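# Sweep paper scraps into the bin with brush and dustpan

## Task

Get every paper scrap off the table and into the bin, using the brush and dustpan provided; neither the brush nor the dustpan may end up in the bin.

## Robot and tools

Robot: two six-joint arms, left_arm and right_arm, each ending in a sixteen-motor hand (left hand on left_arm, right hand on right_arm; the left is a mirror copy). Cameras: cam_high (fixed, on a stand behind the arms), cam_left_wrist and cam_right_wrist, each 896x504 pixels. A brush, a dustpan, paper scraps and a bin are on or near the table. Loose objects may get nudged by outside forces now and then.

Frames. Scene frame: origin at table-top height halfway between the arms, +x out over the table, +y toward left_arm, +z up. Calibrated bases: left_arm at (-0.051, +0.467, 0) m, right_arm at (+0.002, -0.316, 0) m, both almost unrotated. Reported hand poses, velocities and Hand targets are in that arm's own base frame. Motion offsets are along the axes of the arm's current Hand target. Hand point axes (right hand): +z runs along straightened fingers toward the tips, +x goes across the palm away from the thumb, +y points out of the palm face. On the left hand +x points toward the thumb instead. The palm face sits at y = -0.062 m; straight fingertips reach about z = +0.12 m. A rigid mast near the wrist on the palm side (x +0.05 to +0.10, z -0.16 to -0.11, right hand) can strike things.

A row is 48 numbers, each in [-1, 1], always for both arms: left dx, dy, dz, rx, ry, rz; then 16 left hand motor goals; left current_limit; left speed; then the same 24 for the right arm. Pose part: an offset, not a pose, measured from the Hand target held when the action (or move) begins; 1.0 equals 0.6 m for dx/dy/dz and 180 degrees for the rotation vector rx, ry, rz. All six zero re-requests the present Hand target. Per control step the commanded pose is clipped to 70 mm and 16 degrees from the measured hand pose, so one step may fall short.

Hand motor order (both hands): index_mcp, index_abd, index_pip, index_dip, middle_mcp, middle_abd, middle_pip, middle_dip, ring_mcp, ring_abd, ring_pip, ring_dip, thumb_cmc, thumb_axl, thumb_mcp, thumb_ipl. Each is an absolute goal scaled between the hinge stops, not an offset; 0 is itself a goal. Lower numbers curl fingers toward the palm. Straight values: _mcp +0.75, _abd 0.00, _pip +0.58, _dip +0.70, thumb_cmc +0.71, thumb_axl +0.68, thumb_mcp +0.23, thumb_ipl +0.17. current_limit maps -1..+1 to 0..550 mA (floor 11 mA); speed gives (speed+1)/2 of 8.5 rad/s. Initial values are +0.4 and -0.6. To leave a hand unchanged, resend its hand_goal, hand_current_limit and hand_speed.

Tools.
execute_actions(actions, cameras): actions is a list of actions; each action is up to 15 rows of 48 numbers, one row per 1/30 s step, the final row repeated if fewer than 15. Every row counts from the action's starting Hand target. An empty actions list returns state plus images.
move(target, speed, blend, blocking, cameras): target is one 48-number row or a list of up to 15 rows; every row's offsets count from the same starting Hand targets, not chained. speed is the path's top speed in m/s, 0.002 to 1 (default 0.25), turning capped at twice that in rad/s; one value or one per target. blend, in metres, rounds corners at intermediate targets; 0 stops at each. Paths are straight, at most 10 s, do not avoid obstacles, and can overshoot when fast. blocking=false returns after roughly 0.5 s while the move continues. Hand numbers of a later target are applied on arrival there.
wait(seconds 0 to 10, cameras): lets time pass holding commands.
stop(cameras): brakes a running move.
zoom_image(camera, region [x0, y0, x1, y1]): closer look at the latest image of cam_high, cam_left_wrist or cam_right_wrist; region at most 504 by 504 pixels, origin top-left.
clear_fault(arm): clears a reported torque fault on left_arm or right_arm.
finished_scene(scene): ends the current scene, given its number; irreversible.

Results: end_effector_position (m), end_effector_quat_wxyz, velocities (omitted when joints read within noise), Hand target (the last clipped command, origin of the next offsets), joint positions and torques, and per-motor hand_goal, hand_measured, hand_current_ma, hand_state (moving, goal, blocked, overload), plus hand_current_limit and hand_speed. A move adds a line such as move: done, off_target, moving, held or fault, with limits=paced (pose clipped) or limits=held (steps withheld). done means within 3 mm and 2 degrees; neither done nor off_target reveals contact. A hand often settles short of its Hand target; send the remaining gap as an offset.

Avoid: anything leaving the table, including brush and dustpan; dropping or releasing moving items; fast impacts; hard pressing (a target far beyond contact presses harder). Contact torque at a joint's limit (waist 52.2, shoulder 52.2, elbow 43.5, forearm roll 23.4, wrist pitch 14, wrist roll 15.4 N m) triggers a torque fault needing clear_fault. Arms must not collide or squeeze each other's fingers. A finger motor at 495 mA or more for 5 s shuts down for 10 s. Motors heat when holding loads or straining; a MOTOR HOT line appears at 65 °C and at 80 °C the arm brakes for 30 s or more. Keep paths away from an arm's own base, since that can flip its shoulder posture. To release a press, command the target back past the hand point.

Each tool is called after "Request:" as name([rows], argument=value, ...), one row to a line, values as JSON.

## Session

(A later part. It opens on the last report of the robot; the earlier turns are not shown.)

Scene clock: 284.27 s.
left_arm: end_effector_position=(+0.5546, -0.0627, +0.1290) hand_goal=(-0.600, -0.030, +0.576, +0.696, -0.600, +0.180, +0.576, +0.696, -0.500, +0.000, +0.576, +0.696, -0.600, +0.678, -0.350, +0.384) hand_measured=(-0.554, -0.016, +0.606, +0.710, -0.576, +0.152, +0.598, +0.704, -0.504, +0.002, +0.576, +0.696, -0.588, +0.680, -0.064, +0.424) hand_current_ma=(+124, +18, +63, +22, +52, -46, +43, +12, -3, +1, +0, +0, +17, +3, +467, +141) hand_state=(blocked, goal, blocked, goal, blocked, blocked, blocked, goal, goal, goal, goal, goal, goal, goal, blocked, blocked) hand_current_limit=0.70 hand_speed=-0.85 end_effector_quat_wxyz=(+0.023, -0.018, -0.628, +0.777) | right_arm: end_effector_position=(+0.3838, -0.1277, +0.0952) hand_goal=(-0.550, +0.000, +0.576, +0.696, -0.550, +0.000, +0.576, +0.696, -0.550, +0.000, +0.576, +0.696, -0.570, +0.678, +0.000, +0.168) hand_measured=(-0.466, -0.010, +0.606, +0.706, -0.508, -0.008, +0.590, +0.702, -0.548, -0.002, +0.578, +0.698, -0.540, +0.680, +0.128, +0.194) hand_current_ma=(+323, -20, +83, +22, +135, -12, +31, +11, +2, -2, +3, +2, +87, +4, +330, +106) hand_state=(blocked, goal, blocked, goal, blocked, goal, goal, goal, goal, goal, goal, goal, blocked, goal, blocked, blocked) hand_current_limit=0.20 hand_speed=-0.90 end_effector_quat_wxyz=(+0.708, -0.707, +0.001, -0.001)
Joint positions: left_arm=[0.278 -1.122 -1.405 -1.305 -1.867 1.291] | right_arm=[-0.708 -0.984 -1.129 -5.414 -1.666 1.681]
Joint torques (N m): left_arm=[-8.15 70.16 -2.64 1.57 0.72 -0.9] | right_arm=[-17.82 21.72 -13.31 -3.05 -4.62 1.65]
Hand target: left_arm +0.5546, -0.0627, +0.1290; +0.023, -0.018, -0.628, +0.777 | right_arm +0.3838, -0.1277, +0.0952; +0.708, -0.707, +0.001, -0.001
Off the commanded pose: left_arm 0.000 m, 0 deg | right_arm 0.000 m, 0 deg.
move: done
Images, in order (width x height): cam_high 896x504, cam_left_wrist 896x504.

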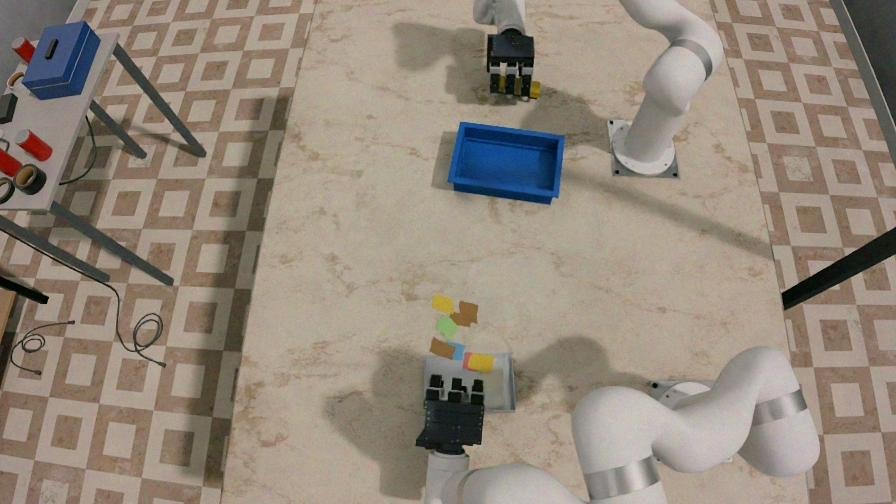

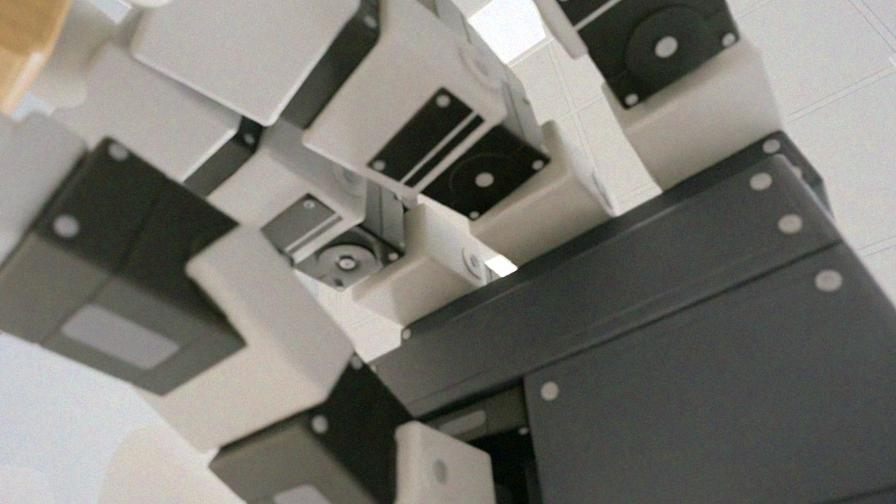

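Request:
move([
  [0,0,0,-0.067,0,0,-0.6,-0.03,0.576,0.696,-0.6,0.18,0.576,0.696,-0.5,0,0.576,0.696,-0.6,0.678,-0.35,0.384,0.7,-0.85,0,0,0,0,0,0,-0.55,0,0.576,0.696,-0.55,0,0.576,0.696,-0.55,0,0.576,0.696,-0.571,0.678,0.0,0.168,0.2,-0.9],
], speed=[0.1], cameras=["cam_high","cam_left_wrist"])

Request:
zoom_image(camera="cam_high", region=[400, 270, 560, 430])

Scene clock: 286.33 s.
left_arm: end_effector_position=(+0.5546, -0.0627, +0.1290) hand_goal=(-0.600, -0.030, +0.576, +0.696, -0.600, +0.180, +0.576, +0.696, -0.500, +0.000, +0.576, +0.696, -0.600, +0.678, -0.350, +0.384) hand_measured=(-0.554, -0.016, +0.606, +0.710, -0.574, +0.152, +0.598, +0.704, -0.504, +0.002, +0.576, +0.696, -0.588, +0.680, -0.080, +0.424) hand_current_ma=(+124, +17, +62, +22, +60, -46, +43, +12, -3, +1, +0, +0, +17, +3, +467, +139) hand_state=(blocked, goal, blocked, goal, blocked, blocked, blocked, goal, goal, goal, goal, goal, goal, goal, blocked, blocked) hand_current_limit=0.70 hand_speed=-0.85 end_effector_quat_wxyz=(-0.021, +0.021, +0.706, -0.707) | right_arm: end_effector_position=(+0.3838, -0.1277, +0.0952) hand_goal=(-0.550, +0.000, +0.576, +0.696, -0.550, +0.000, +0.576, +0.696, -0.550, +0.000, +0.576, +0.696, -0.570, +0.678, +0.000, +0.168) hand_measured=(-0.466, -0.010, +0.606, +0.706, -0.508, -0.008, +0.590, +0.702, -0.548, -0.002, +0.578, +0.698, -0.540, +0.680, +0.128, +0.194) hand_current_ma=(+323, -20, +83, +22, +135, -12, +31, +11, +2, -2, +3, +2, +87, +4, +330, +106) hand_state=(blocked, goal, blocked, goal, blocked, goal, goal, goal, goal, goal, goal, goal, blocked, goal, blocked, blocked) hand_current_limit=0.20 hand_speed=-0.90 end_effector_quat_wxyz=(+0.708, -0.707, +0.001, -0.001)
Joint positions: left_arm=[0.258 -1.017 -1.343 -1.271 -1.672 1.259] | right_arm=[-0.708 -0.984 -1.129 -5.414 -1.666 1.681]
Joint torques (N m): left_arm=[-8.41 69.98 -3.77 1.41 1.08 -1.04] | right_arm=[-17.83 20.93 -13.08 -2.75 -4.58 1.72]
Hand target: left_arm +0.5546, -0.0627, +0.1290; -0.021, +0.021, +0.707, -0.707 | right_arm +0.3838, -0.1277, +0.0952; +0.708, -0.707, +0.001, -0.001
Off the commanded pose: left_arm 0.000 m, 0 deg | right_arm 0.000 m, 0 deg.
move: done
Images, in order (width x height): cam_high 896x504, cam_left_wrist 896x504.

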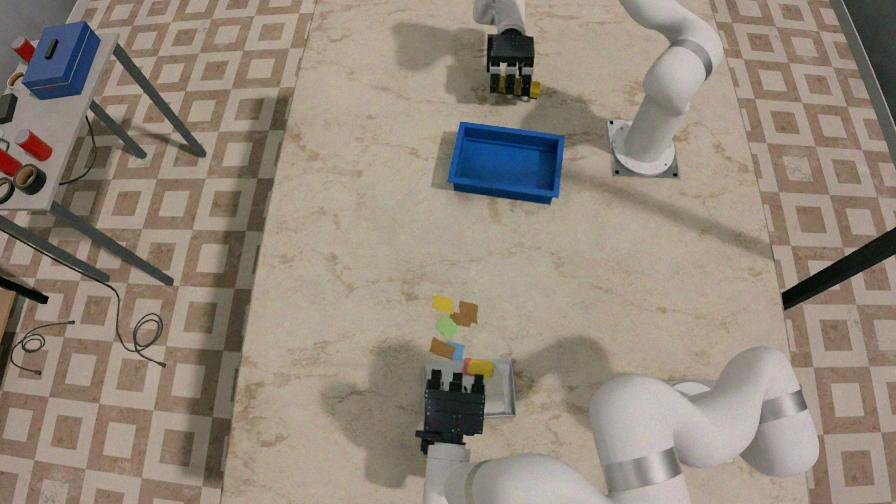

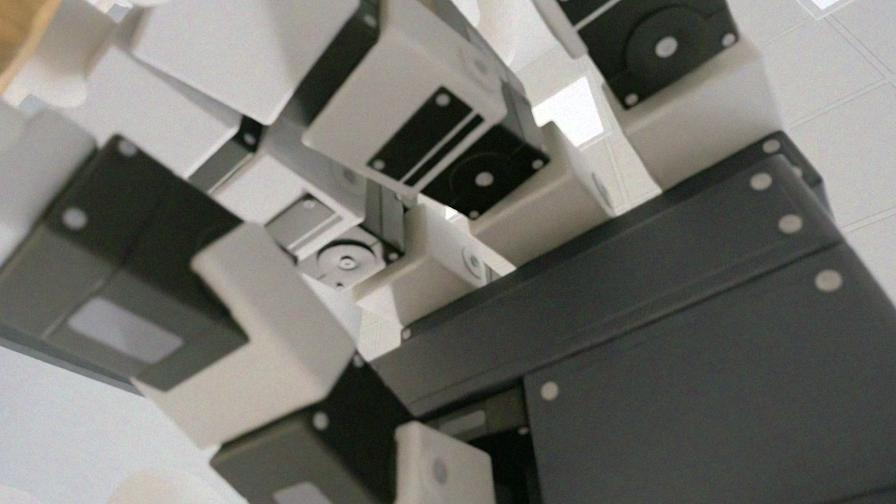

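Scaled by 3.150 from the camera's 896x504 image, which has a finer 1280x720 frame.

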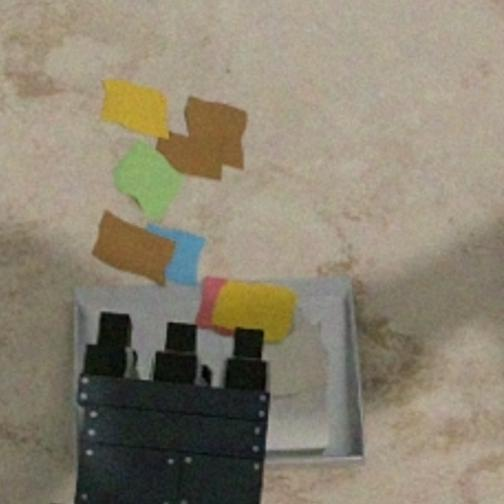

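Request:
move([
  [0,0.02,0,0,0,0,-0.6,-0.03,0.576,0.696,-0.6,0.18,0.576,0.696,-0.5,0,0.576,0.696,-0.6,0.678,-0.35,0.384,0.7,-0.85,0,0,0,0,0,0,-0.55,0,0.576,0.696,-0.55,0,0.576,0.696,-0.55,0,0.576,0.696,-0.571,0.678,0.0,0.168,0.2,-0.9],
], speed=[0.04], cameras=["cam_high","cam_left_wrist"])

Request:
zoom_image(camera="cam_high", region=[400, 270, 560, 430])

Scene clock: 287.57 s.
left_arm: end_effector_position=(+0.5546, -0.0627, +0.1171) hand_goal=(-0.600, -0.030, +0.576, +0.696, -0.600, +0.180, +0.576, +0.696, -0.500, +0.000, +0.576, +0.696, -0.600, +0.678, -0.350, +0.384) hand_measured=(-0.554, -0.018, +0.604, +0.710, -0.572, +0.154, +0.598, +0.704, -0.504, +0.002, +0.576, +0.696, -0.588, +0.680, -0.080, +0.424) hand_current_ma=(+124, +17, +56, +22, +60, -44, +43, +12, -3, +1, +0, +0, +18, +3, +467, +139) hand_state=(blocked, goal, blocked, goal, blocked, blocked, blocked, goal, goal, goal, goal, goal, goal, goal, blocked, blocked) hand_current_limit=0.70 hand_speed=-0.85 end_effector_quat_wxyz=(-0.021, +0.021, +0.706, -0.707) | right_arm: end_effector_position=(+0.3838, -0.1277, +0.0952) hand_goal=(-0.550, +0.000, +0.576, +0.696, -0.550, +0.000, +0.576, +0.696, -0.550, +0.000, +0.576, +0.696, -0.570, +0.678, +0.000, +0.168) hand_measured=(-0.466, -0.010, +0.606, +0.706, -0.508, -0.008, +0.590, +0.702, -0.548, -0.002, +0.578, +0.698, -0.540, +0.680, +0.128, +0.194) hand_current_ma=(+323, -20, +83, +22, +135, -12, +31, +11, +2, -2, +3, +2, +87, +4, +330, +106) hand_state=(blocked, goal, blocked, goal, blocked, goal, goal, goal, goal, goal, goal, goal, blocked, goal, blocked, blocked) hand_current_limit=0.20 hand_speed=-0.90 end_effector_quat_wxyz=(+0.708, -0.707, +0.001, -0.001)
Joint positions: left_arm=[0.258 -1.041 -1.354 -1.269 -1.667 1.273] | right_arm=[-0.708 -0.984 -1.129 -5.414 -1.666 1.681]
Joint torques (N m): left_arm=[-8.83 33.06 -16.61 2 1 1.01] | right_arm=[-16.74 20.56 -13.28 -2.83 -4.55 1.65]
Hand target: left_arm +0.5546, -0.0627, +0.1170; -0.021, +0.021, +0.707, -0.707 | right_arm +0.3838, -0.1277, +0.0952; +0.708, -0.707, +0.001, -0.001
Off the commanded pose: left_arm 0.000 m, 0 deg | right_arm 0.000 m, 0 deg.
move: done
Images, in order (width x height): cam_high 896x504, cam_left_wrist 896x504.

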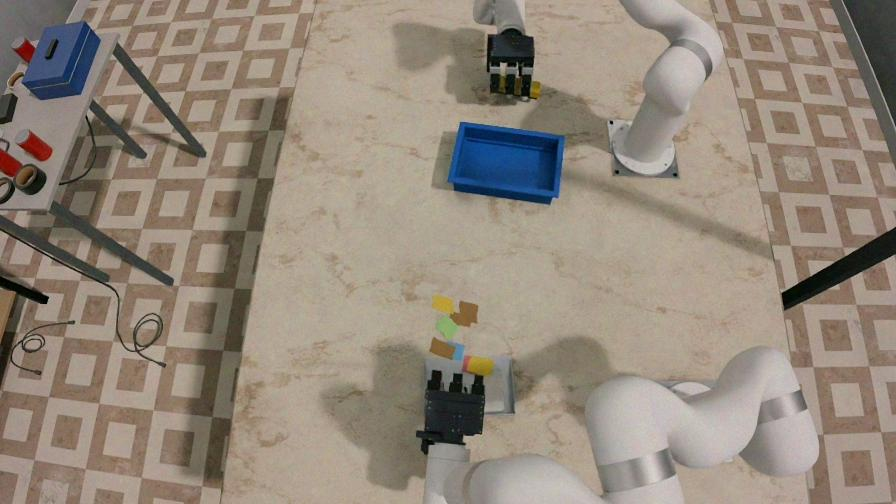

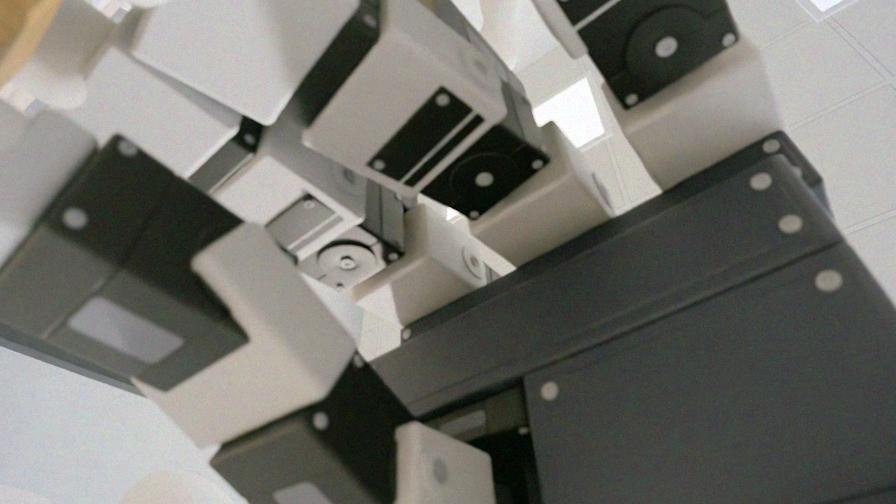

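Scaled by 3.150 from the camera's 896x504 image, which has a finer 1280x720 frame.

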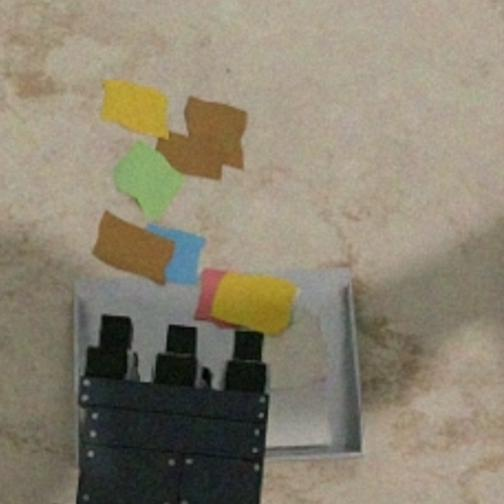

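Request:
move([
  [0,0.017,0,0,0,0,-0.6,-0.03,0.576,0.696,-0.6,0.18,0.576,0.696,-0.5,0,0.576,0.696,-0.6,0.678,-0.35,0.384,0.3,-0.85,0,0,0,0,0,0,-0.55,0,0.576,0.696,-0.55,0,0.576,0.696,-0.55,0,0.576,0.696,-0.571,0.678,0.0,0.168,0.2,-0.9],
], speed=[0.03], cameras=["cam_high","cam_left_wrist"])

Request:
zoom_image(camera="cam_high", region=[400, 270, 560, 430])

Scene clock: 288.87 s.
left_arm: end_effector_position=(+0.5546, -0.0627, +0.1069) hand_goal=(-0.600, -0.030, +0.576, +0.696, -0.600, +0.180, +0.576, +0.696, -0.500, +0.000, +0.576, +0.696, -0.600, +0.678, -0.350, +0.384) hand_measured=(-0.554, -0.018, +0.604, +0.710, -0.572, +0.156, +0.598, +0.704, -0.504, +0.002, +0.576, +0.696, -0.588, +0.680, -0.082, +0.424) hand_current_ma=(+124, +17, +56, +22, +60, -40, +43, +12, -3, +1, +0, +0, +18, +3, +357, +139) hand_state=(blocked, goal, blocked, goal, blocked, blocked, blocked, goal, goal, goal, goal, goal, goal, goal, blocked, blocked) hand_current_limit=0.30 hand_speed=-0.85 end_effector_quat_wxyz=(-0.021, +0.021, +0.707, -0.707) | right_arm: end_effector_position=(+0.3838, -0.1277, +0.0952) hand_goal=(-0.550, +0.000, +0.576, +0.696, -0.550, +0.000, +0.576, +0.696, -0.550, +0.000, +0.576, +0.696, -0.570, +0.678, +0.000, +0.168) hand_measured=(-0.466, -0.010, +0.606, +0.706, -0.508, -0.008, +0.590, +0.702, -0.548, -0.002, +0.578, +0.698, -0.540, +0.680, +0.128, +0.194) hand_current_ma=(+323, -20, +83, +22, +135, -12, +31, +11, +2, -2, +3, +2, +87, +4, +330, +106) hand_state=(blocked, goal, blocked, goal, blocked, goal, goal, goal, goal, goal, goal, goal, blocked, goal, blocked, blocked) hand_current_limit=0.20 hand_speed=-0.90 end_effector_quat_wxyz=(+0.708, -0.707, +0.001, -0.001)
Joint positions: left_arm=[0.258 -1.062 -1.363 -1.268 -1.664 1.283] | right_arm=[-0.708 -0.984 -1.129 -5.414 -1.666 1.681]
Joint torques (N m): left_arm=[-8.5 29.42 -15.12 1.73 1.95 0.87] | right_arm=[-17.99 22.96 -12.06 -2.9 -4.54 1.63]
Hand target: left_arm +0.5546, -0.0627, +0.1068; -0.021, +0.021, +0.707, -0.707 | right_arm +0.3838, -0.1277, +0.0952; +0.708, -0.707, +0.001, -0.001
Off the commanded pose: left_arm 0.000 m, 0 deg | right_arm 0.000 m, 0 deg.
move: done
Images, in order (width x height): cam_high 896x504, cam_left_wrist 896x504.

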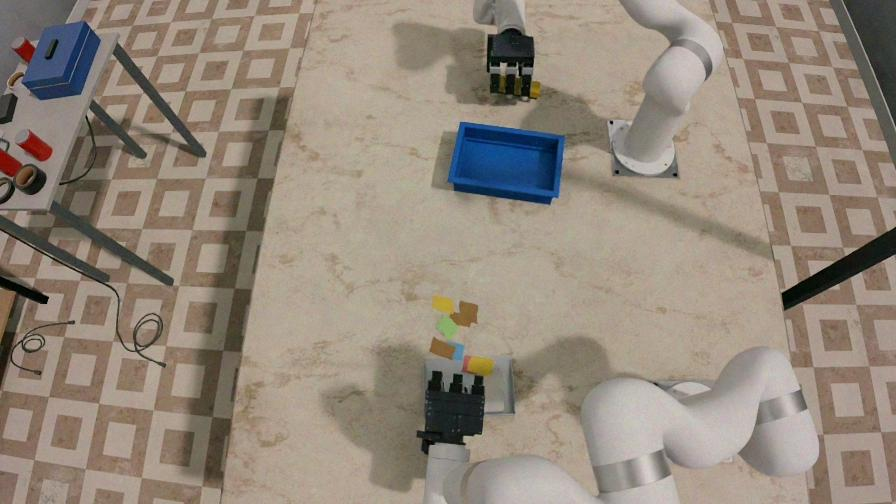

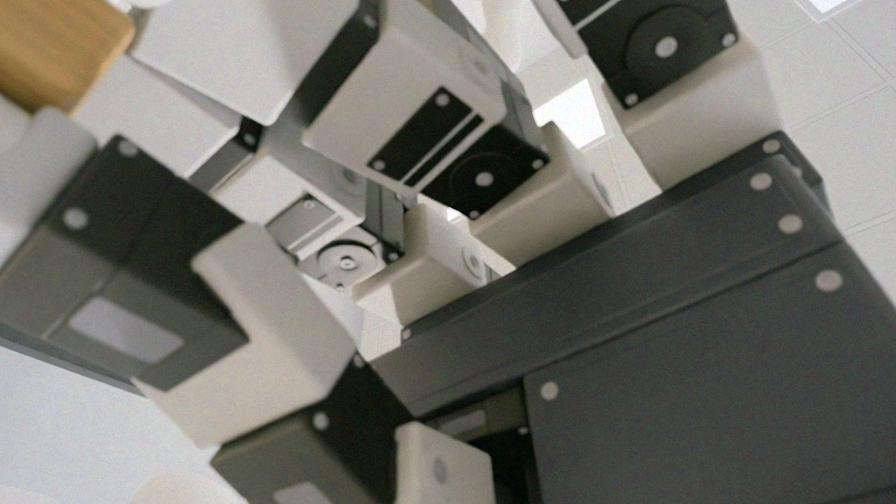

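Scaled by 3.150 from the camera's 896x504 image, which has a finer 1280x720 frame.

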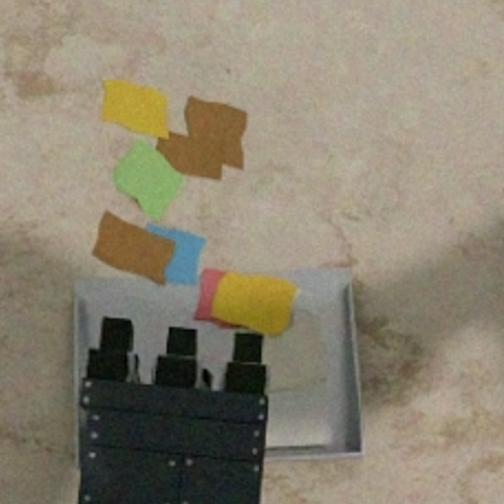

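Request:
move([
  [0,0,0,0,0,0,-0.274,-0.03,0.576,0.696,-0.274,0.18,0.576,0.696,-0.274,0,0.576,0.696,-0.6,0.678,0.226,0.384,0.3,-0.8,0,0,0,0,0,0,-0.55,0,0.576,0.696,-0.55,0,0.576,0.696,-0.55,0,0.576,0.696,-0.571,0.678,0.0,0.168,0.2,-0.9],
  [-0.0127,0,-0.0232,0,-0.064,0,-0.274,-0.03,0.576,0.696,-0.274,0.18,0.576,0.696,-0.274,0,0.576,0.696,-0.6,0.678,0.226,0.384,0.3,-0.8,0,0,0,0,0,0,-0.55,0,0.576,0.696,-0.55,0,0.576,0.696,-0.55,0,0.576,0.696,-0.571,0.678,0.0,0.168,0.2,-0.9],
], speed=[0.05], cameras=["cam_high","cam_left_wrist"])

Request:
zoom_image(camera="cam_high", region=[400, 270, 560, 430])

speed must be one number or one for each of the 2 targets, got a list of 1; nothing of the call was run

Scaled by 3.150 from the camera's 896x504 image, which has a finer 1280x720 frame.

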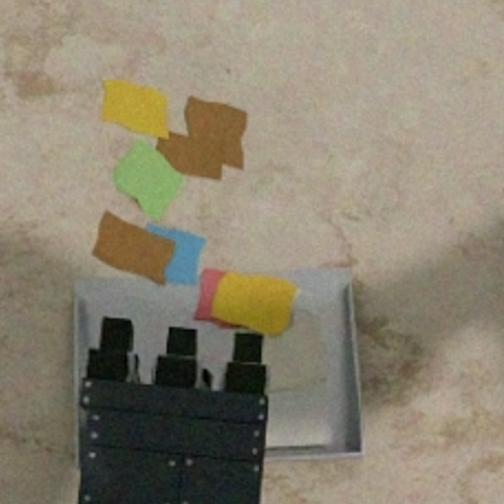

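Request:
move([
  [0,0,0,0,0,0,-0.274,-0.03,0.576,0.696,-0.274,0.18,0.576,0.696,-0.274,0,0.576,0.696,-0.6,0.678,0.226,0.384,0.3,-0.8,0,0,0,0,0,0,-0.55,0,0.576,0.696,-0.55,0,0.576,0.696,-0.55,0,0.576,0.696,-0.571,0.678,0.0,0.168,0.2,-0.9],
  [-0.0127,0,-0.0232,0,-0.064,0,-0.274,-0.03,0.576,0.696,-0.274,0.18,0.576,0.696,-0.274,0,0.576,0.696,-0.6,0.678,0.226,0.384,0.3,-0.8,0,0,0,0,0,0,-0.55,0,0.576,0.696,-0.55,0,0.576,0.696,-0.55,0,0.576,0.696,-0.571,0.678,0.0,0.168,0.2,-0.9],
], speed=0.05, cameras=["cam_high","cam_left_wrist"])

Request:
zoom_image(camera="cam_high", region=[400, 270, 560, 430])

Scene clock: 293.63 s.
left_arm: end_effector_position=(+0.5630, -0.0493, +0.1068) hand_goal=(-0.274, -0.030, +0.576, +0.696, -0.274, +0.180, +0.576, +0.696, -0.274, +0.000, +0.576, +0.696, -0.600, +0.678, +0.226, +0.384) hand_measured=(-0.282, -0.020, +0.578, +0.700, -0.286, +0.168, +0.576, +0.698, -0.282, +0.002, +0.576, +0.696, -0.598, +0.680, +0.222, +0.386) hand_current_ma=(-10, +11, +3, +4, -20, -16, +1, +2, -14, +1, +0, +0, +3, +3, -4, +2) hand_state=(goal, goal, goal, goal, goal, goal, goal, goal, goal, goal, goal, goal, goal, goal, goal, goal) hand_current_limit=0.30 hand_speed=-0.80 end_effector_quat_wxyz=(+0.050, -0.051, +0.705, -0.706) | right_arm: end_effector_position=(+0.3838, -0.1277, +0.0952) hand_goal=(-0.550, +0.000, +0.576, +0.696, -0.550, +0.000, +0.576, +0.696, -0.550, +0.000, +0.576, +0.696, -0.570, +0.678, +0.000, +0.168) hand_measured=(-0.466, -0.010, +0.606, +0.706, -0.508, -0.008, +0.590, +0.702, -0.548, -0.002, +0.578, +0.698, -0.540, +0.680, +0.128, +0.194) hand_current_ma=(+323, -20, +83, +22, +135, -12, +31, +11, +2, -2, +3, +2, +87, +4, +330, +106) hand_state=(blocked, goal, blocked, goal, blocked, goal, goal, goal, goal, goal, goal, goal, blocked, goal, blocked, blocked) hand_current_limit=0.20 hand_speed=-0.90 end_effector_quat_wxyz=(+0.708, -0.707, +0.001, -0.001)
Joint positions: left_arm=[0.301 -1.018 -1.262 -1.418 -1.61 1.33] | right_arm=[-0.708 -0.984 -1.129 -5.414 -1.666 1.681]
Joint torques (N m): left_arm=[7.8 68.05 -3.26 -2.69 1.14 0.79] | right_arm=[-16.97 21.32 -12.62 -3.5 -4.56 1.64]
Hand target: left_arm +0.5630, -0.0493, +0.1068; +0.050, -0.051, +0.705, -0.706 | right_arm +0.3838, -0.1277, +0.0952; +0.708, -0.707, +0.001, -0.001
Off the commanded pose: left_arm 0.000 m, 0 deg | right_arm 0.000 m, 0 deg.
move: done
Images, in order (width x height): cam_high 896x504, cam_left_wrist 896x504.

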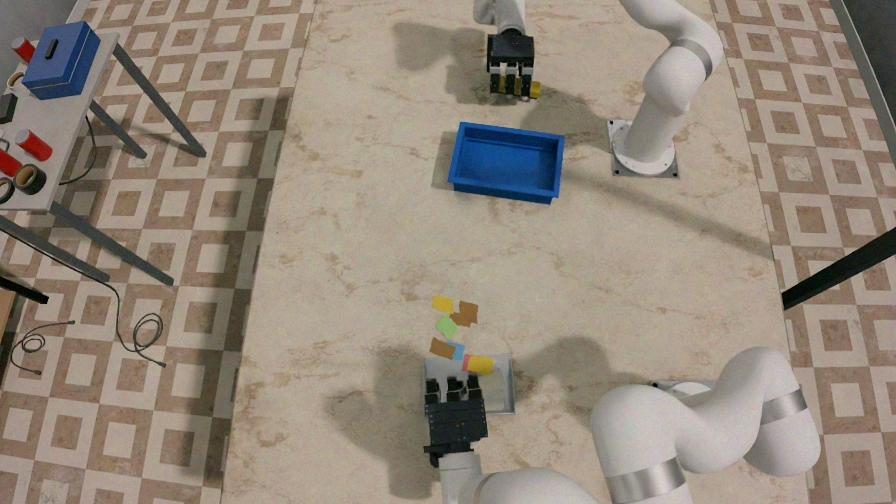

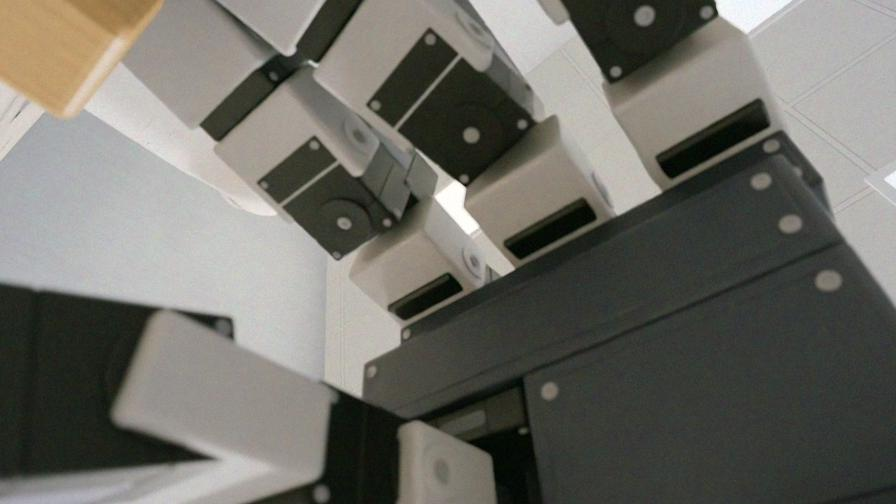

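Scaled by 3.150 from the camera's 896x504 image, which has a finer 1280x720 frame.

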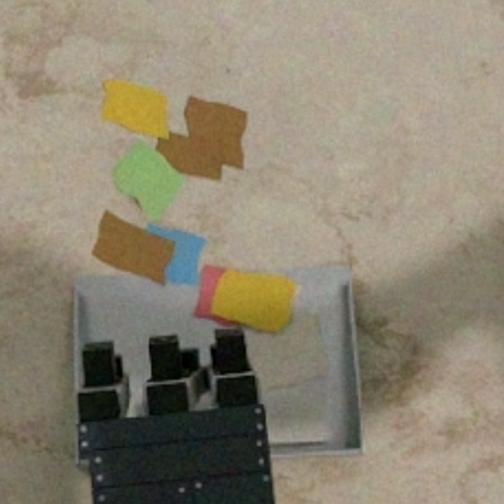

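Request:
move([
  [-0.01,0,0,0,0.018,0,-0.274,-0.03,0.576,0.696,-0.274,0.18,0.576,0.696,-0.274,0,0.576,0.696,-0.6,0.678,0.226,0.384,0.3,-0.8,0,0,0,0,0,0,-0.55,0,0.576,0.696,-0.55,0,0.576,0.696,-0.55,0,0.576,0.696,-0.571,0.678,0.0,0.168,0.2,-0.9],
  [-0.01,0.046,0,0,0.018,0,-0.274,-0.03,0.576,0.696,-0.274,0.18,0.576,0.696,-0.274,0,0.576,0.696,-0.6,0.678,0.226,0.384,0.3,-0.8,0,0,0,0,0,0,-0.55,0,0.576,0.696,-0.55,0,0.576,0.696,-0.55,0,0.576,0.696,-0.571,0.678,0.0,0.168,0.2,-0.9],
  [-0.01,0.046,0,0,0.018,0,-0.44,-0.03,0.576,0.696,-0.44,0.18,0.576,0.696,-0.4,0,0.576,0.696,-0.6,0.678,-0.08,0.384,0.0,-0.85,0,0,0,0,0,0,-0.55,0,0.576,0.696,-0.55,0,0.576,0.696,-0.55,0,0.576,0.696,-0.571,0.678,0.0,0.168,0.2,-0.9],
], speed=0.05, cameras=["cam_high","cam_left_wrist"])

Request:
zoom_image(camera="cam_high", region=[400, 270, 560, 430])

Scene clock: 297.60 s.
left_arm: end_effector_position=(+0.5689, -0.0484, +0.0792) hand_goal=(-0.440, -0.030, +0.576, +0.696, -0.440, +0.180, +0.576, +0.696, -0.400, +0.000, +0.576, +0.696, -0.600, +0.678, -0.080, +0.384) hand_measured=(-0.436, -0.020, +0.578, +0.700, -0.442, +0.168, +0.576, +0.698, -0.400, +0.002, +0.576, +0.696, -0.598, +0.680, -0.074, +0.386) hand_current_ma=(+3, +11, +3, +3, -1, -16, +1, +2, +0, +1, +0, +0, +3, +3, +10, +2) hand_state=(goal, goal, goal, goal, goal, goal, goal, goal, goal, goal, goal, goal, goal, goal, goal, goal) hand_current_limit=0.00 hand_speed=-0.85 end_effector_quat_wxyz=(+0.030, -0.031, +0.706, -0.707) | right_arm: end_effector_position=(+0.3838, -0.1277, +0.0952) hand_goal=(-0.550, +0.000, +0.576, +0.696, -0.550, +0.000, +0.576, +0.696, -0.550, +0.000, +0.576, +0.696, -0.570, +0.678, +0.000, +0.168) hand_measured=(-0.466, -0.010, +0.606, +0.706, -0.508, -0.008, +0.590, +0.702, -0.548, -0.002, +0.578, +0.698, -0.540, +0.680, +0.128, +0.194) hand_current_ma=(+323, -20, +83, +22, +135, -12, +31, +11, +2, -2, +3, +2, +87, +4, +330, +106) hand_state=(blocked, goal, blocked, goal, blocked, goal, goal, goal, goal, goal, goal, goal, blocked, goal, blocked, blocked) hand_current_limit=0.20 hand_speed=-0.90 end_effector_quat_wxyz=(+0.708, -0.707, +0.001, -0.001)
Joint positions: left_arm=[0.293 -1.102 -1.351 -1.37 -1.622 1.327] | right_arm=[-0.708 -0.984 -1.129 -5.414 -1.666 1.681]
Joint torques (N m): left_arm=[-7.97 32.92 -16.03 2.36 0.87 0.81] | right_arm=[-18.56 22.07 -12.56 -2.93 -4.53 1.78]
Hand target: left_arm +0.5689, -0.0484, +0.0792; +0.030, -0.031, +0.706, -0.707 | right_arm +0.3838, -0.1277, +0.0952; +0.708, -0.707, +0.001, -0.001
Off the commanded pose: left_arm 0.000 m, 0 deg | right_arm 0.000 m, 0 deg.
move: done
Images, in order (width x height): cam_high 896x504, cam_left_wrist 896x504.

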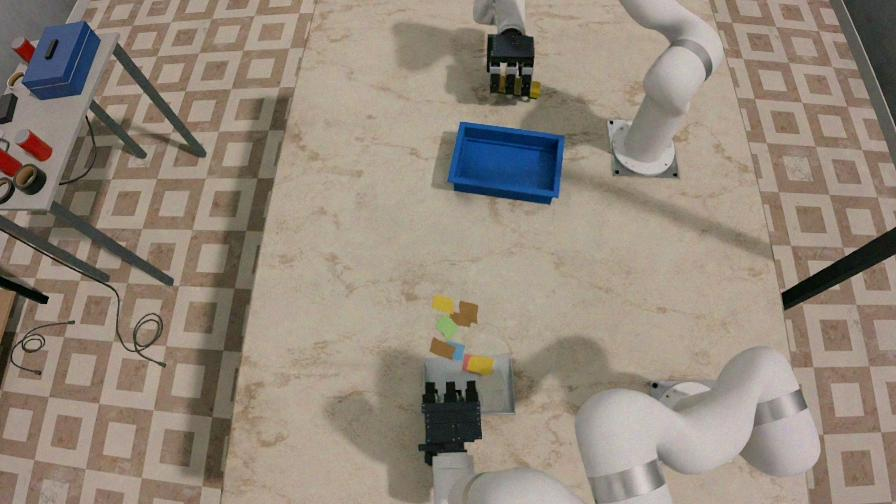

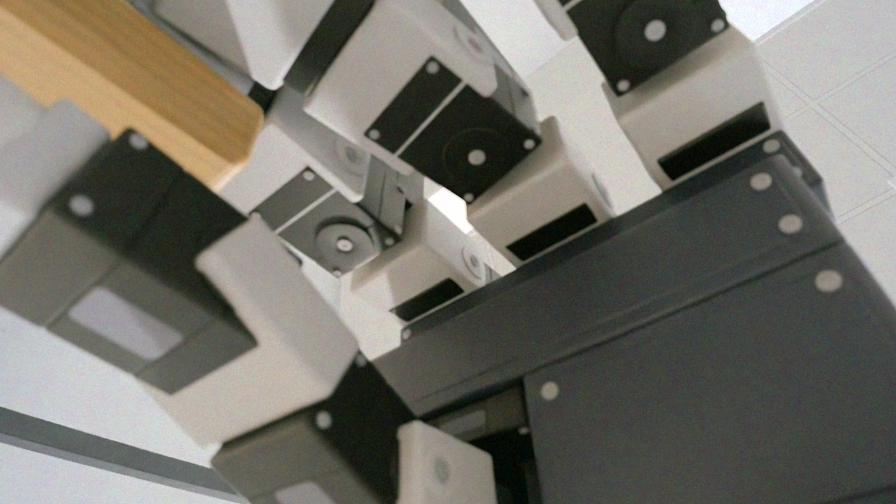

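Scaled by 3.150 from the camera's 896x504 image, which has a finer 1280x720 frame.

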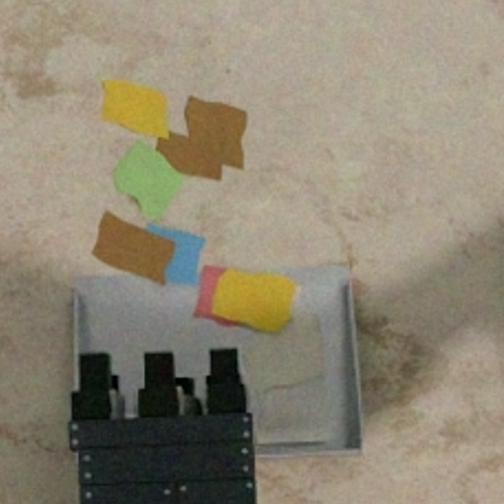

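Request:
execute_actions([
  [[0,0,0,0,0,0,-0.49,-0.03,0.576,0.696,-0.49,0.18,0.576,0.696,-0.45,0,0.576,0.696,-0.6,0.678,-0.15,0.384,0,-0.85,0,0,0,0,0,0,-0.55,0,0.576,0.696,-0.55,0,0.576,0.696,-0.55,0,0.576,0.696,-0.571,0.678,0.0,0.168,0.2,-0.9]],
  [[0,0,0,0,0,0,-0.49,-0.03,0.576,0.696,-0.49,0.18,0.576,0.696,-0.45,0,0.576,0.696,-0.6,0.678,-0.15,0.384,0,-0.85,0,0,0,0,0,0,-0.55,0,0.576,0.696,-0.55,0,0.576,0.696,-0.55,0,0.576,0.696,-0.571,0.678,0.0,0.168,0.2,-0.9]],
])

Request:
execute_actions([
  [[0,0,0,0,0,0,-0.56,-0.03,0.576,0.696,-0.56,0.18,0.576,0.696,-0.5,0,0.576,0.696,-0.6,0.678,-0.25,0.384,0,-0.85,0,0,0,0,0,0,-0.55,0,0.576,0.696,-0.55,0,0.576,0.696,-0.55,0,0.576,0.696,-0.571,0.678,0.0,0.168,0.2,-0.9]],
  [[0,0,0,0,0,0,-0.56,-0.03,0.576,0.696,-0.56,0.18,0.576,0.696,-0.5,0,0.576,0.696,-0.6,0.678,-0.25,0.384,0,-0.85,0,0,0,0,0,0,-0.55,0,0.576,0.696,-0.55,0,0.576,0.696,-0.55,0,0.576,0.696,-0.571,0.678,0.0,0.168,0.2,-0.9]],
], cameras=["cam_left_wrist","cam_high"])

Scene clock: 299.40 s.
left_arm: end_effector_position=(+0.5689, -0.0484, +0.0792) hand_goal=(-0.490, -0.030, +0.576, +0.696, -0.490, +0.180, +0.576, +0.696, -0.450, +0.000, +0.576, +0.696, -0.600, +0.678, -0.150, +0.384) hand_measured=(-0.462, -0.020, +0.582, +0.698, -0.482, +0.168, +0.576, +0.698, -0.450, +0.002, +0.576, +0.696, -0.598, +0.680, -0.116, +0.388) hand_current_ma=(+65, +11, +6, +2, +13, -16, +1, +2, +0, +1, +0, +0, +3, +3, +103, +7) hand_state=(blocked, goal, goal, goal, goal, goal, goal, goal, goal, goal, goal, goal, goal, goal, blocked, goal) hand_current_limit=0.00 hand_speed=-0.85 end_effector_quat_wxyz=(+0.030, -0.031, +0.706, -0.707) | right_arm: end_effector_position=(+0.3838, -0.1277, +0.0952) hand_goal=(-0.550, +0.000, +0.576, +0.696, -0.550, +0.000, +0.576, +0.696, -0.550, +0.000, +0.576, +0.696, -0.570, +0.678, +0.000, +0.168) hand_measured=(-0.466, -0.010, +0.606, +0.706, -0.508, -0.008, +0.590, +0.702, -0.548, -0.002, +0.578, +0.698, -0.540, +0.680, +0.128, +0.194) hand_current_ma=(+323, -20, +83, +22, +135, -12, +31, +11, +2, -2, +3, +2, +87, +4, +330, +106) hand_state=(blocked, goal, blocked, goal, blocked, goal, goal, goal, goal, goal, goal, goal, blocked, goal, blocked, blocked) hand_current_limit=0.20 hand_speed=-0.90 end_effector_quat_wxyz=(+0.708, -0.707, +0.001, -0.001)
Joint positions: left_arm=[0.293 -1.102 -1.351 -1.37 -1.622 1.327] | right_arm=[-0.708 -0.984 -1.129 -5.414 -1.666 1.681]
Joint torques (N m): left_arm=[-5.74 33.97 -15.98 1.73 0.78 0.51] | right_arm=[-17.65 20.28 -13.33 -3.07 -4.55 1.77]
Hand target: left_arm +0.5689, -0.0484, +0.0792; +0.030, -0.031, +0.706, -0.707 | right_arm +0.3838, -0.1277, +0.0952; +0.708, -0.707, +0.001, -0.001
Off the commanded pose: left_arm 0.000 m, 0 deg | right_arm 0.000 m, 0 deg.

Scene clock: 300.60 s.
left_arm: end_effector_position=(+0.5690, -0.0484, +0.0792) hand_goal=(-0.560, -0.030, +0.576, +0.696, -0.560, +0.180, +0.576, +0.696, -0.500, +0.000, +0.576, +0.696, -0.600, +0.678, -0.250, +0.384) hand_measured=(-0.472, -0.020, +0.592, +0.702, -0.548, +0.158, +0.584, +0.698, -0.498, +0.002, +0.576, +0.696, -0.596, +0.680, -0.124, +0.396) hand_current_ma=(+275, +12, +27, +6, +20, -33, +9, +2, +1, +1, +0, +0, +3, +3, +275, +27) hand_state=(blocked, goal, goal, goal, goal, blocked, goal, goal, goal, goal, goal, goal, goal, goal, blocked, goal) hand_current_limit=0.00 hand_speed=-0.85 end_effector_quat_wxyz=(+0.030, -0.031, +0.706, -0.707) | right_arm: end_effector_position=(+0.3838, -0.1277, +0.0952) hand_goal=(-0.550, +0.000, +0.576, +0.696, -0.550, +0.000, +0.576, +0.696, -0.550, +0.000, +0.576, +0.696, -0.570, +0.678, +0.000, +0.168) hand_measured=(-0.466, -0.010, +0.606, +0.706, -0.508, -0.008, +0.590, +0.702, -0.548, -0.002, +0.578, +0.698, -0.540, +0.680, +0.128, +0.194) hand_current_ma=(+323, -20, +83, +22, +135, -12, +31, +11, +2, -2, +3, +2, +87, +4, +330, +106) hand_state=(blocked, goal, blocked, goal, blocked, goal, goal, goal, goal, goal, goal, goal, blocked, goal, blocked, blocked) hand_current_limit=0.20 hand_speed=-0.90 end_effector_quat_wxyz=(+0.708, -0.707, +0.001, -0.001)
Joint positions: left_arm=[0.293 -1.102 -1.351 -1.37 -1.622 1.327] | right_arm=[-0.708 -0.984 -1.129 -5.414 -1.666 1.681]
Joint torques (N m): left_arm=[-5.88 34.41 -14.09 1.75 0.87 0.64] | right_arm=[-17.71 21.01 -12.91 -2.61 -4.49 1.66]
Hand target: left_arm +0.5689, -0.0484, +0.0792; +0.030, -0.031, +0.706, -0.707 | right_arm +0.3838, -0.1277, +0.0952; +0.708, -0.707, +0.001, -0.001
Off the commanded pose: left_arm 0.000 m, 0 deg | right_arm 0.000 m, 0 deg.
Images, in order (width x height): cam_high 896x504, cam_left_wrist 896x504.

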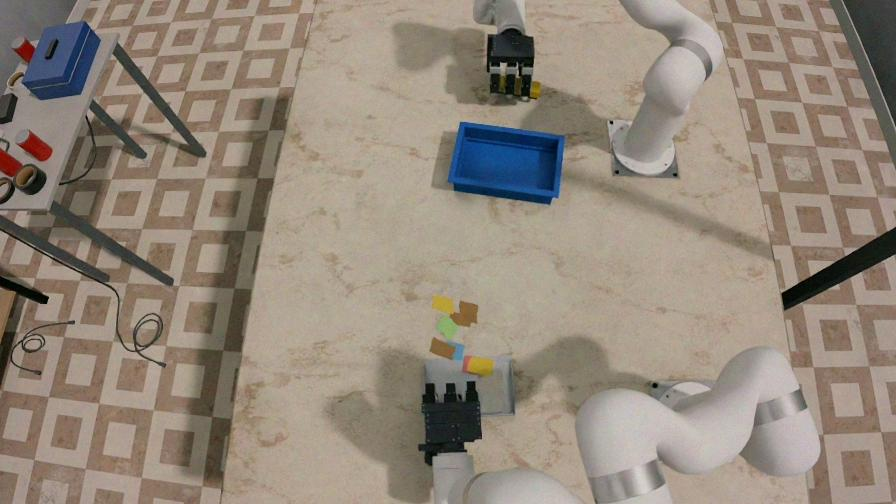

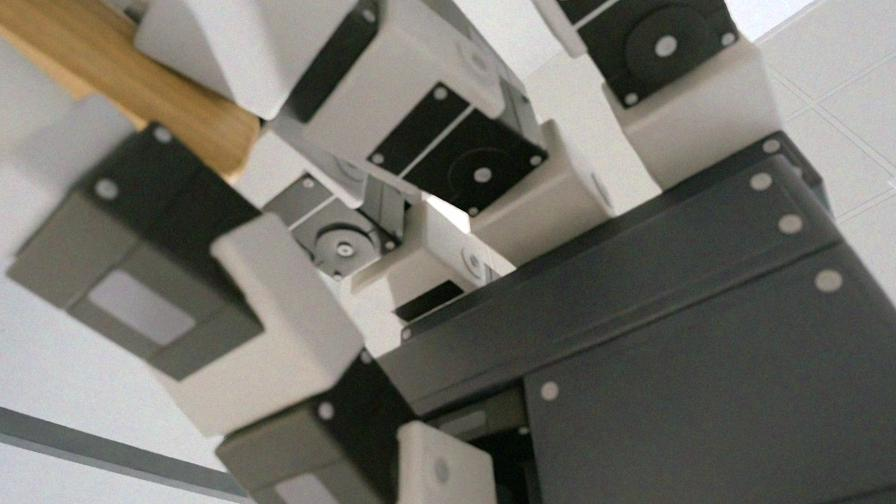

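Request:
move([
  [0,0,0,0,0,0,-0.38,-0.03,0.576,0.696,-0.38,0.18,0.576,0.696,-0.38,0,0.576,0.696,-0.6,0.678,0.1,0.384,0.0,-0.8,0,0,0,0,0,0,-0.55,0,0.576,0.696,-0.55,0,0.576,0.696,-0.55,0,0.576,0.696,-0.571,0.678,0.0,0.168,0.2,-0.9],
  [0.018,0,0,0,0,0,-0.38,-0.03,0.576,0.696,-0.38,0.18,0.576,0.696,-0.38,0,0.576,0.696,-0.6,0.678,0.1,0.384,0.0,-0.8,0,0,0,0,0,0,-0.55,0,0.576,0.696,-0.55,0,0.576,0.696,-0.55,0,0.576,0.696,-0.571,0.678,0.0,0.168,0.2,-0.9],
  [0.018,0,0,0,0,0,-0.44,-0.03,0.576,0.696,-0.44,0.18,0.576,0.696,-0.44,0,0.576,0.696,-0.6,0.678,-0.1,0.384,0.0,-0.8,0,0,0,0,0,0,-0.55,0,0.576,0.696,-0.55,0,0.576,0.696,-0.55,0,0.576,0.696,-0.571,0.678,0.0,0.168,0.2,-0.9],
], speed=0.05)

Request:
execute_actions([
  [[0,0,0,0,0,0,-0.49,-0.03,0.576,0.696,-0.49,0.18,0.576,0.696,-0.45,0,0.576,0.696,-0.6,0.678,-0.15,0.384,0,-0.85,0,0,0,0,0,0,-0.55,0,0.576,0.696,-0.55,0,0.576,0.696,-0.55,0,0.576,0.696,-0.571,0.678,0.0,0.168,0.2,-0.9]],
  [[0,0,0,0,0,0,-0.49,-0.03,0.576,0.696,-0.49,0.18,0.576,0.696,-0.45,0,0.576,0.696,-0.6,0.678,-0.15,0.384,0,-0.85,0,0,0,0,0,0,-0.55,0,0.576,0.696,-0.55,0,0.576,0.696,-0.55,0,0.576,0.696,-0.571,0.678,0.0,0.168,0.2,-0.9]],
  [[0,0,0,0,0,0,-0.56,-0.03,0.576,0.696,-0.56,0.18,0.576,0.696,-0.5,0,0.576,0.696,-0.6,0.678,-0.25,0.384,0,-0.85,0,0,0,0,0,0,-0.55,0,0.576,0.696,-0.55,0,0.576,0.696,-0.55,0,0.576,0.696,-0.571,0.678,0.0,0.168,0.2,-0.9]],
  [[0,0,0,0,0,0,-0.56,-0.03,0.576,0.696,-0.56,0.18,0.576,0.696,-0.5,0,0.576,0.696,-0.6,0.678,-0.25,0.384,0,-0.85,0,0,0,0,0,0,-0.55,0,0.576,0.696,-0.55,0,0.576,0.696,-0.55,0,0.576,0.696,-0.571,0.678,0.0,0.168,0.2,-0.9]],
], cameras=["cam_left_wrist","cam_high"])

Scene clock: 303.77 s.
left_arm: end_effector_position=(+0.5582, -0.0494, +0.0792) hand_goal=(-0.440, -0.030, +0.576, +0.696, -0.440, +0.180, +0.576, +0.696, -0.440, +0.000, +0.576, +0.696, -0.600, +0.678, -0.100, +0.384) hand_measured=(-0.436, -0.024, +0.580, +0.700, -0.442, +0.164, +0.576, +0.698, -0.440, +0.002, +0.576, +0.696, -0.598, +0.680, -0.094, +0.386) hand_current_ma=(+4, +6, +4, +4, -1, -21, +0, +1, +0, +1, +0, +0, +2, +3, +11, +2) hand_state=(goal, goal, goal, goal, goal, goal, goal, goal, goal, goal, goal, goal, goal, goal, goal, goal) hand_current_limit=0.00 hand_speed=-0.80 end_effector_quat_wxyz=(+0.030, -0.031, +0.706, -0.707) | right_arm: end_effector_position=(+0.3838, -0.1277, +0.0952) hand_goal=(-0.550, +0.000, +0.576, +0.696, -0.550, +0.000, +0.576, +0.696, -0.550, +0.000, +0.576, +0.696, -0.570, +0.678, +0.000, +0.168) hand_measured=(-0.466, -0.010, +0.606, +0.706, -0.508, -0.008, +0.590, +0.702, -0.548, -0.002, +0.578, +0.698, -0.540, +0.680, +0.128, +0.194) hand_current_ma=(+323, -20, +83, +22, +135, -12, +31, +11, +2, -2, +3, +2, +87, +4, +330, +106) hand_state=(blocked, goal, blocked, goal, blocked, goal, goal, goal, goal, goal, goal, goal, blocked, goal, blocked, blocked) hand_current_limit=0.20 hand_speed=-0.90 end_effector_quat_wxyz=(+0.708, -0.707, +0.001, -0.001)
Joint positions: left_arm=[0.297 -1.088 -1.315 -1.366 -1.619 1.348] | right_arm=[-0.708 -0.984 -1.129 -5.414 -1.666 1.681]
Joint torques (N m): left_arm=[5.42 67.7 -2.81 1.98 0.92 0.79] | right_arm=[-18.06 20.51 -12.78 -3 -4.63 1.7]
Hand target: left_arm +0.5582, -0.0494, +0.0792; +0.030, -0.031, +0.706, -0.707 | right_arm +0.3838, -0.1277, +0.0952; +0.708, -0.707, +0.001, -0.001
Off the commanded pose: left_arm 0.000 m, 0 deg | right_arm 0.000 m, 0 deg.
move: done

Scene clock: 305.97 s.
left_arm: end_effector_position=(+0.5582, -0.0494, +0.0792) hand_goal=(-0.560, -0.030, +0.576, +0.696, -0.560, +0.180, +0.576, +0.696, -0.500, +0.000, +0.576, +0.696, -0.600, +0.678, -0.250, +0.384) hand_measured=(-0.480, -0.024, +0.594, +0.704, -0.482, +0.164, +0.594, +0.698, -0.498, +0.002, +0.576, +0.696, -0.598, +0.680, -0.120, +0.398) hand_current_ma=(+260, +6, +33, +12, +253, -21, +33, +1, +1, +1, +0, +0, +2, +3, +275, +32) hand_state=(blocked, goal, goal, goal, blocked, goal, goal, goal, goal, goal, goal, goal, goal, goal, blocked, goal) hand_current_limit=0.00 hand_speed=-0.85 end_effector_quat_wxyz=(+0.030, -0.031, +0.706, -0.707) | right_arm: end_effector_position=(+0.3838, -0.1277, +0.0952) hand_goal=(-0.550, +0.000, +0.576, +0.696, -0.550, +0.000, +0.576, +0.696, -0.550, +0.000, +0.576, +0.696, -0.570, +0.678, +0.000, +0.168) hand_measured=(-0.466, -0.010, +0.606, +0.706, -0.508, -0.008, +0.590, +0.702, -0.548, -0.002, +0.578, +0.698, -0.540, +0.680, +0.128, +0.194) hand_current_ma=(+323, -20, +83, +22, +135, -12, +31, +11, +2, -2, +3, +2, +87, +4, +330, +106) hand_state=(blocked, goal, blocked, goal, blocked, goal, goal, goal, goal, goal, goal, goal, blocked, goal, blocked, blocked) hand_current_limit=0.20 hand_speed=-0.90 end_effector_quat_wxyz=(+0.708, -0.707, +0.001, -0.001)
Joint positions: left_arm=[0.297 -1.088 -1.315 -1.366 -1.619 1.348] | right_arm=[-0.708 -0.984 -1.129 -5.414 -1.666 1.681]
Joint torques (N m): left_arm=[4.94 66.03 -1.51 2.32 0.64 0.8] | right_arm=[-17.75 21.74 -12.94 -3.02 -4.52 1.73]
Hand target: left_arm +0.5582, -0.0494, +0.0792; +0.030, -0.031, +0.706, -0.707 | right_arm +0.3838, -0.1277, +0.0952; +0.708, -0.707, +0.001, -0.001
Off the commanded pose: left_arm 0.000 m, 0 deg | right_arm 0.000 m, 0 deg.
Images, in order (width x height): cam_high 896x504, cam_left_wrist 896x504.

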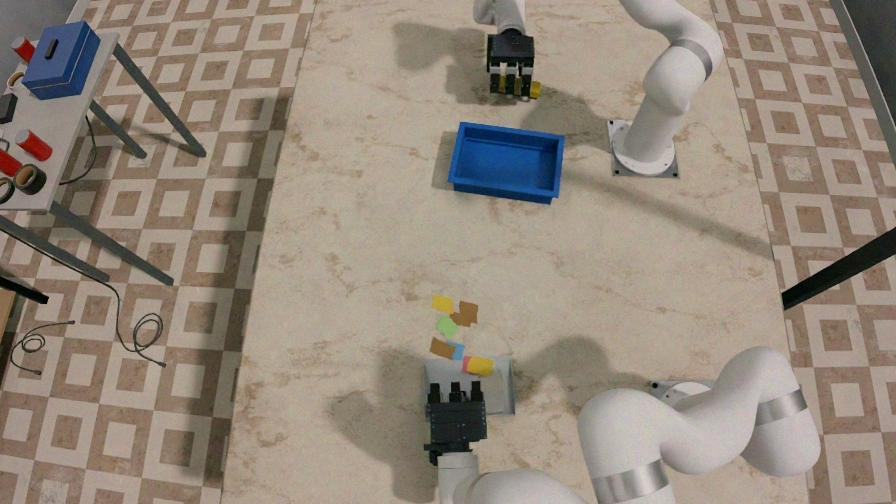

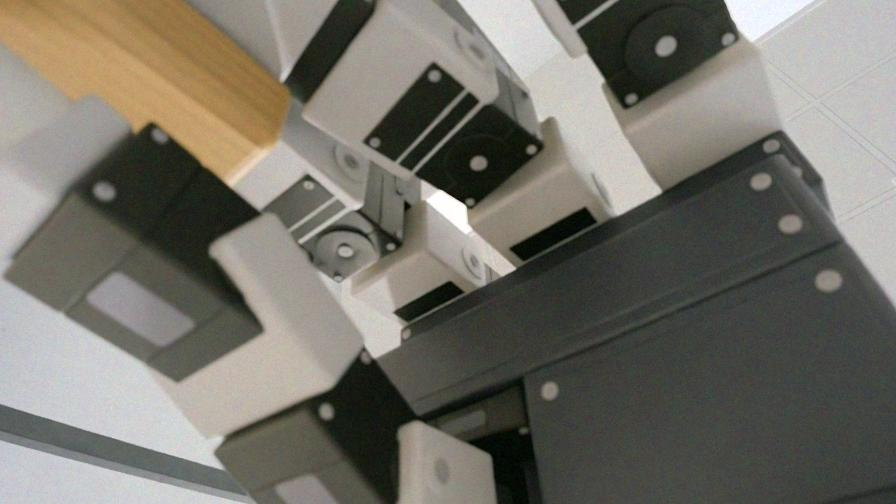

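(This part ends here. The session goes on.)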